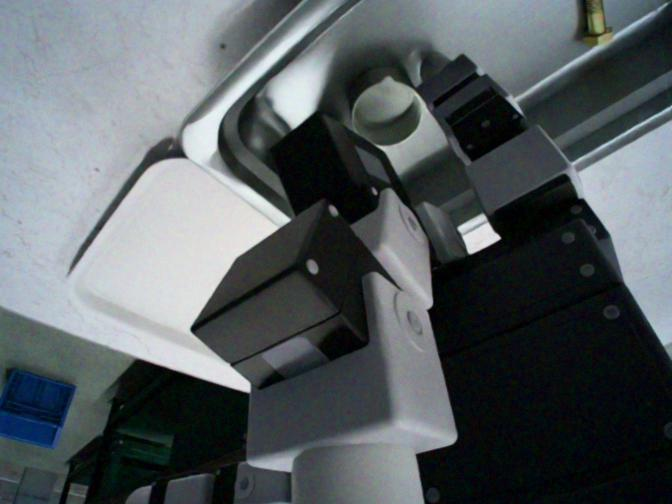

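Request:
execute_actions(actions=[[[0,0,0.07,0,0,0,0.754,-0.06,0.576,0.696,-0.96,0,0,0.4,0.754,0.06,0.576,0.696,0.714,0.678,0.226,0.168,0.4,-0.9,0,0,0,0,0,0,0.754,0,0.576,0.696,0.754,0,0.576,0.696,0.754,0,0.576,0.696,0.714,0.678,0.226,0.168,0.4,-0.6]],[[0,0,0.11,0,0,0,0.754,-0.06,0.576,0.696,-0.96,0,0,0.4,0.754,0.06,0.576,0.696,0.714,0.678,0.226,0.168,0.4,-0.9,0,0,0,0,0,0,0.754,0,0.576,0.696,0.754,0,0.576,0.696,0.754,0,0.576,0.696,0.714,0.678,0.226,0.168,0.4,-0.6]],[[0,0,0.04,0,0,0,0.754,-0.06,0.576,0.696,-0.96,0,0,0.4,0.754,0.06,0.576,0.696,0.714,0.678,0.226,0.168,0.4,-0.9,0,0,0,0,0,0,0.754,0,0.576,0.696,0.754,0,0.576,0.696,0.754,0,0.576,0.696,0.714,0.678,0.226,0.168,0.4,-0.6]]], cameras=["cam_left_wrist"])

Request:
execute_actions(actions=[[[-0.0673,0.1216,0,0,0,0,0.754,-0.02,0.576,0.696,-0.96,0,0,0.4,0.754,0.02,0.576,0.696,0.714,0.678,0.226,0.168,0.4,-0.9,0,0,0,0,0,0,0.754,0,0.576,0.696,0.754,0,0.576,0.696,0.754,0,0.576,0.696,0.714,0.678,0.226,0.168,0.4,-0.6]],[[-0.0673,0.1216,0,0,0,0,0.754,-0.02,0.576,0.696,-0.96,0,0,0.4,0.754,0.02,0.576,0.696,0.714,0.678,0.226,0.168,0.4,-0.9,0,0,0,0,0,0,0.754,0,0.576,0.696,0.754,0,0.576,0.696,0.754,0,0.576,0.696,0.714,0.678,0.226,0.168,0.4,-0.6]],[[-0.0673,0.1216,0,0,0,0,0.754,-0.02,0.576,0.696,-0.96,0,0,0.4,0.754,0.02,0.576,0.696,0.714,0.678,0.226,0.168,0.4,-0.9,0,0,0,0,0,0,0.754,0,0.576,0.696,0.754,0,0.576,0.696,0.754,0,0.576,0.696,0.714,0.678,0.226,0.168,0.4,-0.6]],[[-0.0673,0.1216,-0.03,0,0,0,0.754,-0.02,0.576,0.696,-0.96,0,0,0.4,0.754,0.02,0.576,0.696,0.714,0.678,0.226,0.168,0.4,-0.9,0,0,0,0,0,0,0.754,0,0.576,0.696,0.754,0,0.576,0.696,0.754,0,0.576,0.696,0.714,0.678,0.226,0.168,0.4,-0.6]],[[0,0,-0.03,0,0,0,0.754,-0.02,0.576,0.696,-0.96,0,0,0.4,0.754,0.02,0.576,0.696,0.714,0.678,0.226,0.168,0.4,-0.9,0,0,0,0,0,0,0.754,0,0.576,0.696,0.754,0,0.576,0.696,0.754,0,0.576,0.696,0.714,0.678,0.226,0.168,0.4,-0.6]]], cameras=["cam_left_wrist"])

Request:
zoom_image(camera="cam_left_wrist", region=[200, 0, 536, 200])

Scene clock: 467.70 s.
left_arm: end_effector_position=(+0.5448, -0.1869, +0.2508) hand_goal=(+0.754, -0.060, +0.576, +0.696, -0.960, +0.000, +0.000, +0.400, +0.754, +0.060, +0.576, +0.696, +0.714, +0.678, +0.226, +0.168) hand_measured=(+0.752, -0.062, +0.576, +0.696, -0.950, +0.000, +0.000, +0.398, +0.752, +0.062, +0.576, +0.696, +0.714, +0.678, +0.222, +0.166) hand_current_ma=(+0, +0, +0, +0, +3, +0, +0, +0, +0, +0, +0, +0, +0, +0, -1, +0) hand_state=(goal, goal, goal, goal, goal, goal, goal, goal, goal, goal, goal, goal, goal, goal, goal, goal) hand_current_limit=0.40 hand_speed=-0.90 end_effector_quat_wxyz=(-0.010, +0.758, +0.652, -0.005) | right_arm: end_effector_position=(+0.0395, +0.2477, +0.1739) hand_goal=(+0.754, +0.000, +0.576, +0.696, +0.754, +0.000, +0.576, +0.696, +0.754, +0.000, +0.576, +0.696, +0.714, +0.678, +0.226, +0.168) hand_measured=(+0.752, +0.000, +0.576, +0.696, +0.752, +0.000, +0.576, +0.696, +0.752, +0.000, +0.576, +0.696, +0.714, +0.678, +0.224, +0.168) hand_current_ma=(-8, +0, +3, +0, -9, +0, +3, +0, -9, +0, +3, +0, -2, -3, -12, -1) hand_state=(goal, goal, goal, goal, goal, goal, goal, goal, goal, goal, goal, goal, goal, goal, goal, goal) hand_current_limit=0.40 hand_speed=-0.60 end_effector_quat_wxyz=(-0.160, +0.850, +0.495, -0.079)
Joint positions: left_arm=[-0.405 1.656 1.65 -1.588 0 -0.255] | right_arm=[1.456 1.025 0.894 -1.271 -0.318 1.999]
Joint torques (N m): left_arm=[0.21 -13.74 13.12 -0.17 -0.06 -0.02] | right_arm=[0.26 -4.01 10.17 0.72 -0.39 -0.02]
Heat: left arm: hottest elbow 36 °C; right arm: hottest elbow 37 °C.
Hand target: left_arm +0.5544, -0.1889, +0.2638; +0.000, +0.754, +0.657, +0.000 | right_arm +0.0404, +0.2558, +0.1838; -0.172, +0.848, +0.497, -0.070
Off the commanded pose: left_arm 0.016 m, 1 deg | right_arm 0.013 m, 2 deg.
Step readings (end_effector_position of left_arm | right_arm):
0: (+0.5529, -0.1904, +0.1446) | (+0.0395, +0.2477, +0.1739)
1: (+0.5509, -0.1895, +0.1444) | (+0.0395, +0.2477, +0.1739)
2: (+0.5475, -0.1881, +0.1453) | (+0.0395, +0.2477, +0.1739)
4: (+0.5431, -0.1862, +0.1481) | (+0.0395, +0.2477, +0.1739)
8: (+0.5424, -0.1859, +0.1512) | (+0.0395, +0.2477, +0.1739)
15: (+0.5420, -0.1857, +0.1512) | (+0.0395, +0.2477, +0.1739)
16: (+0.5400, -0.1848, +0.1537) | (+0.0395, +0.2477, +0.1739)
17: (+0.5366, -0.1834, +0.1593) | (+0.0395, +0.2477, +0.1739)
19: (+0.5363, -0.1832, +0.1791) | (+0.0395, +0.2477, +0.1739)
23: (+0.5468, -0.1877, +0.2231) | (+0.0395, +0.2477, +0.1739)
30: (+0.5479, -0.1882, +0.2355) | (+0.0395, +0.2477, +0.1739)
31: (+0.5469, -0.1877, +0.2365) | (+0.0395, +0.2477, +0.1739)
32: (+0.5450, -0.1869, +0.2377) | (+0.0395, +0.2477, +0.1739)
34: (+0.5432, -0.1862, +0.2426) | (+0.0395, +0.2477, +0.1739)
38: (+0.5452, -0.1870, +0.2505) | (+0.0395, +0.2477, +0.1739)
45: (+0.5448, -0.1869, +0.2508) | (+0.0395, +0.2477, +0.1739)
camera_calibration:
cam_left_wrist: T_world_to_cam=[[-0.738536, -0.673673, 0.027006, 0.236463], [-0.438606, 0.510485, 0.739615, 0.106046], [-0.512044, 0.534387, -0.672489, 0.673906], [0, 0, 0, 1]] pos_world=[0.566218, -0.254963, 0.368375]
Images, in order (width x height): cam_left_wrist 672x504.

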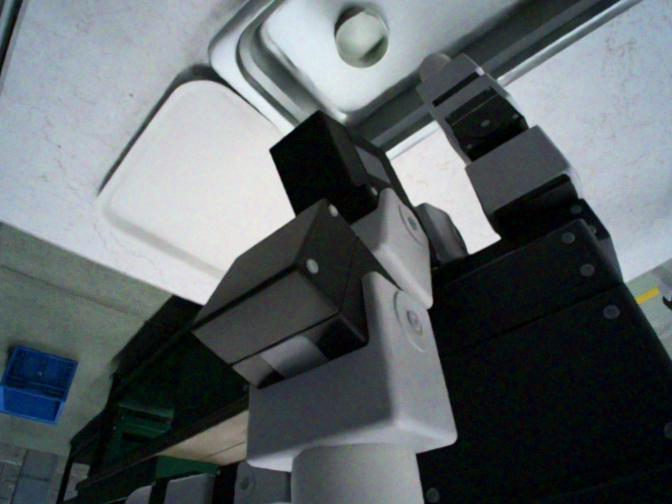

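Scene clock: 470.40 s.
left_arm: end_effector_position=(+0.3910, +0.1058, +0.2279) hand_goal=(+0.754, -0.020, +0.576, +0.696, -0.960, +0.000, +0.000, +0.400, +0.754, +0.020, +0.576, +0.696, +0.714, +0.678, +0.226, +0.168) hand_measured=(+0.752, -0.020, +0.574, +0.696, -0.950, -0.002, +0.000, +0.398, +0.752, +0.020, +0.574, +0.696, +0.714, +0.678, +0.222, +0.166) hand_current_ma=(+0, +0, +0, +0, +3, +0, +0, +0, +0, +0, +0, +0, +0, +0, -1, +0) hand_state=(goal, goal, goal, goal, goal, goal, goal, goal, goal, goal, goal, goal, goal, goal, goal, goal) hand_current_limit=0.40 hand_speed=-0.90 end_effector_quat_wxyz=(-0.003, +0.749, +0.663, -0.004) | right_arm: end_effector_position=(+0.0395, +0.2477, +0.1739) hand_goal=(+0.754, +0.000, +0.576, +0.696, +0.754, +0.000, +0.576, +0.696, +0.754, +0.000, +0.576, +0.696, +0.714, +0.678, +0.226, +0.168) hand_measured=(+0.752, +0.000, +0.576, +0.696, +0.752, +0.000, +0.576, +0.696, +0.752, +0.000, +0.576, +0.696, +0.714, +0.678, +0.224, +0.168) hand_current_ma=(-8, +0, +3, +0, -9, +0, +3, +0, -9, +0, +3, +0, -2, -3, -12, -1) hand_state=(goal, goal, goal, goal, goal, goal, goal, goal, goal, goal, goal, goal, goal, goal, goal, goal) hand_current_limit=0.40 hand_speed=-0.60 end_effector_quat_wxyz=(-0.160, +0.850, +0.495, -0.079)
Joint positions: left_arm=[0.299 1.177 1.098 -1.501 -0.002 0.421] | right_arm=[1.456 1.025 0.894 -1.271 -0.318 1.999]
Joint torques (N m): left_arm=[-0.26 -7.82 8.84 0.85 0.12 0.2] | right_arm=[0.26 -4.01 10.17 0.73 -0.39 -0.02]
Heat: left arm: hottest elbow 36 °C; right arm: hottest elbow 37 °C.
Hand target: left_arm +0.3930, +0.1030, +0.2278; +0.000, +0.754, +0.657, +0.000 | right_arm +0.0404, +0.2558, +0.1838; -0.172, +0.848, +0.497, -0.070
Off the commanded pose: left_arm 0.003 m, 1 deg | right_arm 0.013 m, 2 deg.
Step readings (end_effector_position of left_arm | right_arm):
0: (+0.5448, -0.1869, +0.2508) | (+0.0395, +0.2477, +0.1739)
1: (+0.5430, -0.1820, +0.2486) | (+0.0395, +0.2477, +0.1739)
2: (+0.5360, -0.1761, +0.2444) | (+0.0395, +0.2477, +0.1739)
4: (+0.5186, -0.1496, +0.2384) | (+0.0395, +0.2477, +0.1739)
8: (+0.5128, -0.1071, +0.2567) | (+0.0395, +0.2477, +0.1739)
15: (+0.5106, -0.1080, +0.2661) | (+0.0395, +0.2477, +0.1739)
16: (+0.5081, -0.1050, +0.2638) | (+0.0395, +0.2477, +0.1739)
17: (+0.5011, -0.1004, +0.2588) | (+0.0395, +0.2477, +0.1739)
19: (+0.4827, -0.0742, +0.2494) | (+0.0395, +0.2477, +0.1739)
23: (+0.4720, -0.0315, +0.2581) | (+0.0395, +0.2477, +0.1739)
30: (+0.4708, -0.0364, +0.2632) | (+0.0395, +0.2477, +0.1739)
31: (+0.4685, -0.0344, +0.2613) | (+0.0395, +0.2477, +0.1739)
32: (+0.4627, -0.0280, +0.2575) | (+0.0395, +0.2477, +0.1739)
34: (+0.4465, +0.0012, +0.2515) | (+0.0395, +0.2477, +0.1739)
38: (+0.4316, +0.0446, +0.2603) | (+0.0395, +0.2477, +0.1739)
45: (+0.4316, +0.0358, +0.2637) | (+0.0395, +0.2477, +0.1739)
46: (+0.4296, +0.0367, +0.2611) | (+0.0395, +0.2477, +0.1739)
47: (+0.4244, +0.0451, +0.2565) | (+0.0395, +0.2477, +0.1739)
49: (+0.4055, +0.0772, +0.2452) | (+0.0395, +0.2477, +0.1739)
53: (+0.3864, +0.1189, +0.2402) | (+0.0395, +0.2477, +0.1739)
60: (+0.3896, +0.1074, +0.2406) | (+0.0395, +0.2477, +0.1739)
61: (+0.3901, +0.1067, +0.2396) | (+0.0395, +0.2477, +0.1739)
62: (+0.3919, +0.1068, +0.2380) | (+0.0395, +0.2477, +0.1739)
64: (+0.3919, +0.1066, +0.2325) | (+0.0395, +0.2477, +0.1739)
68: (+0.3903, +0.1058, +0.2276) | (+0.0395, +0.2477, +0.1739)
75: (+0.3910, +0.1058, +0.2279) | (+0.0395, +0.2477, +0.1739)
camera_calibration:
cam_left_wrist: T_world_to_cam=[[-0.719761, -0.693802, 0.0241324, 0.315989], [-0.461639, 0.504296, 0.729777, -0.0819017], [-0.518491, 0.514125, -0.683259, 0.430473], [0, 0, 0, 1]] pos_world=[0.412823, 0.0392196, 0.346269]
Images, in order (width x height): cam_left_wrist 672x504.

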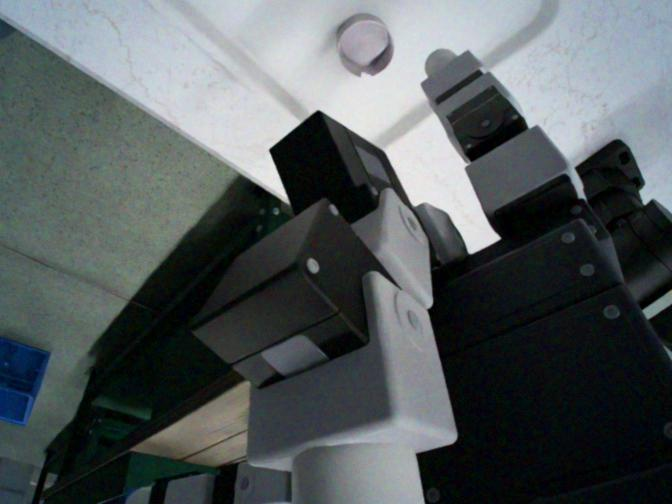

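Scaled by 1.500 from the camera's 672x504 image, which has a finer 960x720 frame.

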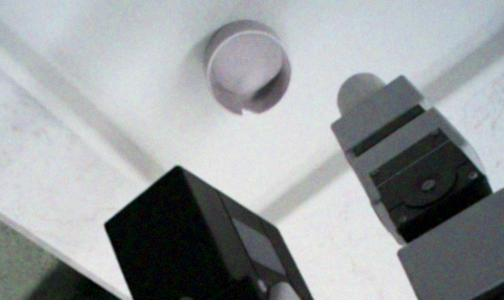

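Request:
execute_actions(actions=[[[0.018,-0.006,-0.08,0,0,0,0.754,-0.02,0.576,0.696,-0.96,0,0,0.4,0.754,0.02,0.576,0.696,0.714,0.678,0.226,0.168,0.4,-0.9,0,0,0,0,0,0,0.754,0,0.576,0.696,0.754,0,0.576,0.696,0.754,0,0.576,0.696,0.714,0.678,0.226,0.168,0.4,-0.6]],[[0,0,-0.04,0,0,0,0.754,-0.02,0.576,0.696,-0.96,0,0,0.4,0.754,0.02,0.576,0.696,0.714,0.678,0.226,0.168,0.4,-0.9,0,0,0,0,0,0,0.754,0,0.576,0.696,0.754,0,0.576,0.696,0.754,0,0.576,0.696,0.714,0.678,0.226,0.168,0.4,-0.6]]], cameras=["cam_left_wrist"])

Request:
zoom_image(camera="cam_left_wrist", region=[200, 0, 536, 200])

Scene clock: 478.27 s.
left_arm: end_effector_position=(+0.4011, +0.1009, +0.1613) hand_goal=(+0.754, -0.020, +0.576, +0.696, -0.960, +0.000, +0.000, +0.400, +0.754, +0.020, +0.576, +0.696, +0.714, +0.678, +0.226, +0.168) hand_measured=(+0.754, -0.020, +0.574, +0.696, -0.952, -0.002, +0.000, +0.398, +0.754, +0.020, +0.576, +0.696, +0.714, +0.678, +0.222, +0.166) hand_current_ma=(+0, +0, +0, +0, +2, +0, +0, +0, +0, +0, +0, +0, +0, +0, -1, +0) hand_state=(goal, goal, goal, goal, goal, goal, goal, goal, goal, goal, goal, goal, goal, goal, goal, goal) hand_current_limit=0.40 hand_speed=-0.90 end_effector_quat_wxyz=(+0.000, +0.755, +0.656, +0.003) | right_arm: end_effector_position=(+0.0395, +0.2477, +0.1739) hand_goal=(+0.754, +0.000, +0.576, +0.696, +0.754, +0.000, +0.576, +0.696, +0.754, +0.000, +0.576, +0.696, +0.714, +0.678, +0.226, +0.168) hand_measured=(+0.752, +0.000, +0.576, +0.696, +0.752, +0.000, +0.576, +0.696, +0.752, +0.000, +0.576, +0.696, +0.714, +0.678, +0.224, +0.168) hand_current_ma=(-8, +0, +3, +0, -9, +0, +3, +0, -9, +0, +3, +0, -2, -3, -12, -1) hand_state=(goal, goal, goal, goal, goal, goal, goal, goal, goal, goal, goal, goal, goal, goal, goal, goal) hand_current_limit=0.40 hand_speed=-0.60 end_effector_quat_wxyz=(-0.160, +0.850, +0.495, -0.079)
Joint positions: left_arm=[0.28 1.224 0.955 -1.297 -0.002 0.421] | right_arm=[1.456 1.025 0.894 -1.271 -0.318 1.999]
Joint torques (N m): left_arm=[-0.32 -7.12 8.62 0.88 0.12 0] | right_arm=[0.21 -4.01 10.17 0.72 -0.39 -0.02]
Heat: left arm: hottest elbow 36 °C; right arm: hottest elbow 37 °C.
Hand target: left_arm +0.4038, +0.0994, +0.1558; +0.000, +0.754, +0.657, +0.000 | right_arm +0.0404, +0.2558, +0.1838; -0.172, +0.848, +0.497, -0.070
Off the commanded pose: left_arm 0.006 m, 0 deg | right_arm 0.013 m, 2 deg.
Step readings (end_effector_position of left_arm | right_arm):
0: (+0.3910, +0.1058, +0.2279) | (+0.0395, +0.2477, +0.1739)
1: (+0.3921, +0.1056, +0.2251) | (+0.0395, +0.2477, +0.1739)
2: (+0.3969, +0.1051, +0.2202) | (+0.0395, +0.2477, +0.1739)
4: (+0.3984, +0.1034, +0.2037) | (+0.0395, +0.2477, +0.1739)
8: (+0.3969, +0.1004, +0.1799) | (+0.0395, +0.2477, +0.1739)
15: (+0.3994, +0.1005, +0.1787) | (+0.0395, +0.2477, +0.1739)
16: (+0.3999, +0.1006, +0.1777) | (+0.0395, +0.2477, +0.1739)
17: (+0.4023, +0.1013, +0.1753) | (+0.0395, +0.2477, +0.1739)
19: (+0.4023, +0.1013, +0.1684) | (+0.0395, +0.2477, +0.1739)
23: (+0.4001, +0.1007, +0.1609) | (+0.0395, +0.2477, +0.1739)
30: (+0.4011, +0.1009, +0.1613) | (+0.0395, +0.2477, +0.1739)
camera_calibration:
cam_left_wrist: T_world_to_cam=[[-0.732575, -0.680588, 0.0115571, 0.327447], [-0.462184, 0.50981, 0.72559, -0.0258815], [-0.499719, 0.526207, -0.688031, 0.384682], [0, 0, 0, 1]] pos_world=[0.420151, 0.0336283, 0.279668]
Images, in order (width x height): cam_left_wrist 672x504.

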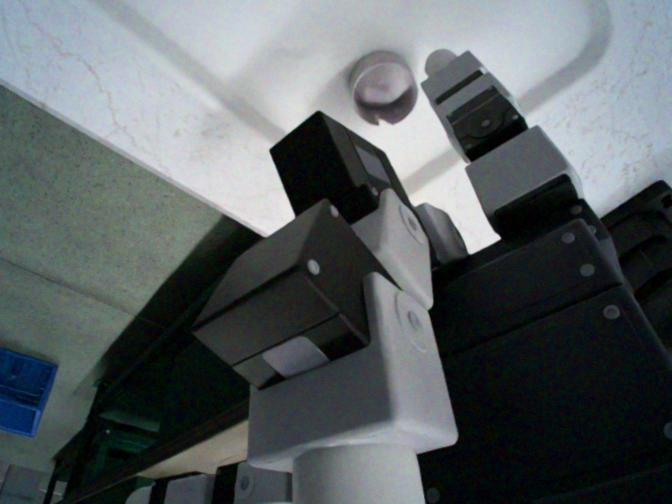

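Scaled by 1.500 from the camera's 672x504 image, which has a finer 960x720 frame.

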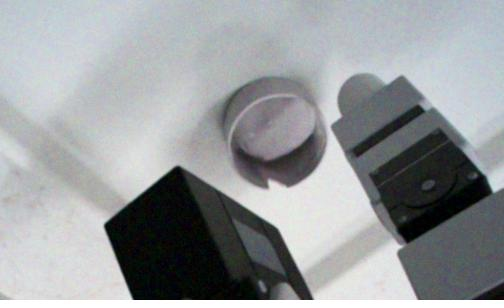

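Request:
execute_actions(actions=[[[0.003,0,-0.033,0,0,0,0.754,-0.02,0.576,0.696,-0.96,0,0,0.4,0.754,0.02,0.576,0.696,0.714,0.678,0.226,0.168,0.4,-0.9,0,0,0,0,0,0,0.754,0,0.576,0.696,0.754,0,0.576,0.696,0.754,0,0.576,0.696,0.714,0.678,0.226,0.168,0.4,-0.6]],[[0,0,0,0,0,0,0.754,-0.02,0.576,0.696,-0.96,0,0,0.4,0.754,0.02,0.576,0.696,0.714,0.678,0.226,0.168,0.4,-0.9,0,0,0,0,0,0,0.754,0,0.576,0.696,0.754,0,0.576,0.696,0.754,0,0.576,0.696,0.714,0.678,0.226,0.168,0.4,-0.6]]], cameras=["cam_left_wrist"])

Scene clock: 489.97 s.
left_arm: end_effector_position=(+0.4032, +0.1016, +0.1412) hand_goal=(+0.754, -0.020, +0.576, +0.696, -0.960, +0.000, +0.000, +0.400, +0.754, +0.020, +0.576, +0.696, +0.714, +0.678, +0.226, +0.168) hand_measured=(+0.754, -0.020, +0.574, +0.696, -0.952, -0.002, +0.000, +0.398, +0.754, +0.020, +0.576, +0.696, +0.714, +0.678, +0.222, +0.166) hand_current_ma=(+0, +0, +0, +0, +2, +0, +0, +0, +0, +0, +0, +0, +0, +0, -1, +0) hand_state=(goal, goal, goal, goal, goal, goal, goal, goal, goal, goal, goal, goal, goal, goal, goal, goal) hand_current_limit=0.40 hand_speed=-0.90 end_effector_quat_wxyz=(+0.000, +0.755, +0.656, +0.002) | right_arm: end_effector_position=(+0.0395, +0.2477, +0.1739) hand_goal=(+0.754, +0.000, +0.576, +0.696, +0.754, +0.000, +0.576, +0.696, +0.754, +0.000, +0.576, +0.696, +0.714, +0.678, +0.226, +0.168) hand_measured=(+0.752, +0.000, +0.576, +0.696, +0.752, +0.000, +0.576, +0.696, +0.752, +0.000, +0.576, +0.696, +0.714, +0.678, +0.224, +0.168) hand_current_ma=(-8, +0, +3, +0, -9, +0, +3, +0, -9, +0, +3, +0, -2, -3, -12, -1) hand_state=(goal, goal, goal, goal, goal, goal, goal, goal, goal, goal, goal, goal, goal, goal, goal, goal) hand_current_limit=0.40 hand_speed=-0.60 end_effector_quat_wxyz=(-0.160, +0.850, +0.495, -0.079)
Joint positions: left_arm=[0.28 1.248 0.921 -1.239 -0.002 0.421] | right_arm=[1.456 1.025 0.894 -1.271 -0.318 1.999]
Joint torques (N m): left_arm=[-0.38 -7.36 8.36 0.85 0.12 -0.02] | right_arm=[0.21 -4.01 10.17 0.72 -0.39 -0.02]
Heat: left arm: hottest elbow 36 °C; right arm: hottest elbow 37 °C.
Hand target: left_arm +0.4055, +0.0995, +0.1359; +0.000, +0.754, +0.657, +0.000 | right_arm +0.0404, +0.2558, +0.1838; -0.172, +0.848, +0.497, -0.070
Off the commanded pose: left_arm 0.006 m, 0 deg | right_arm 0.013 m, 2 deg.
Step readings (end_effector_position of left_arm | right_arm):
0: (+0.4011, +0.1009, +0.1613) | (+0.0395, +0.2477, +0.1739)
1: (+0.4015, +0.1011, +0.1603) | (+0.0395, +0.2477, +0.1739)
2: (+0.4035, +0.1017, +0.1584) | (+0.0395, +0.2477, +0.1739)
4: (+0.4041, +0.1018, +0.1518) | (+0.0395, +0.2477, +0.1739)
8: (+0.4025, +0.1014, +0.1417) | (+0.0395, +0.2477, +0.1739)
15: (+0.4032, +0.1016, +0.1412) | (+0.0395, +0.2477, +0.1739)
16: (+0.4032, +0.1016, +0.1412) | (+0.0395, +0.2477, +0.1739)
17: (+0.4032, +0.1016, +0.1412) | (+0.0395, +0.2477, +0.1739)
19: (+0.4032, +0.1016, +0.1412) | (+0.0395, +0.2477, +0.1739)
23: (+0.4032, +0.1016, +0.1412) | (+0.0395, +0.2477, +0.1739)
30: (+0.4032, +0.1016, +0.1412) | (+0.0395, +0.2477, +0.1739)
camera_calibration:
cam_left_wrist: T_world_to_cam=[[-0.732586, -0.680559, 0.0125269, 0.329523], [-0.4614, 0.510035, 0.72593, -0.0109676], [-0.500427, 0.526026, -0.687655, 0.371894], [0, 0, 0, 1]] pos_world=[0.422449, 0.0342279, 0.259568]
Images, in order (width x height): cam_left_wrist 672x504.

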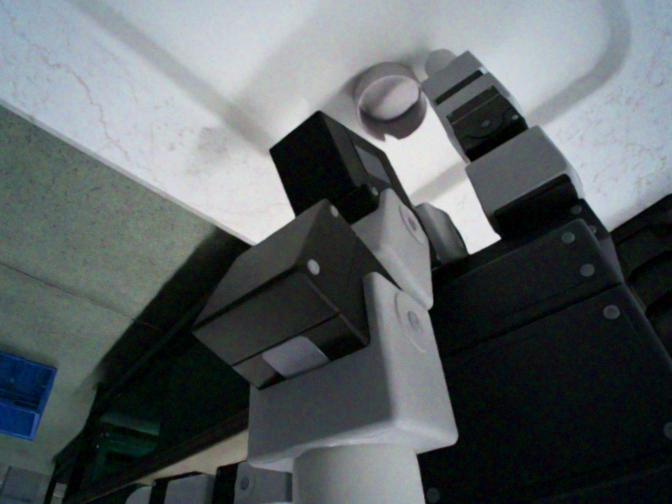

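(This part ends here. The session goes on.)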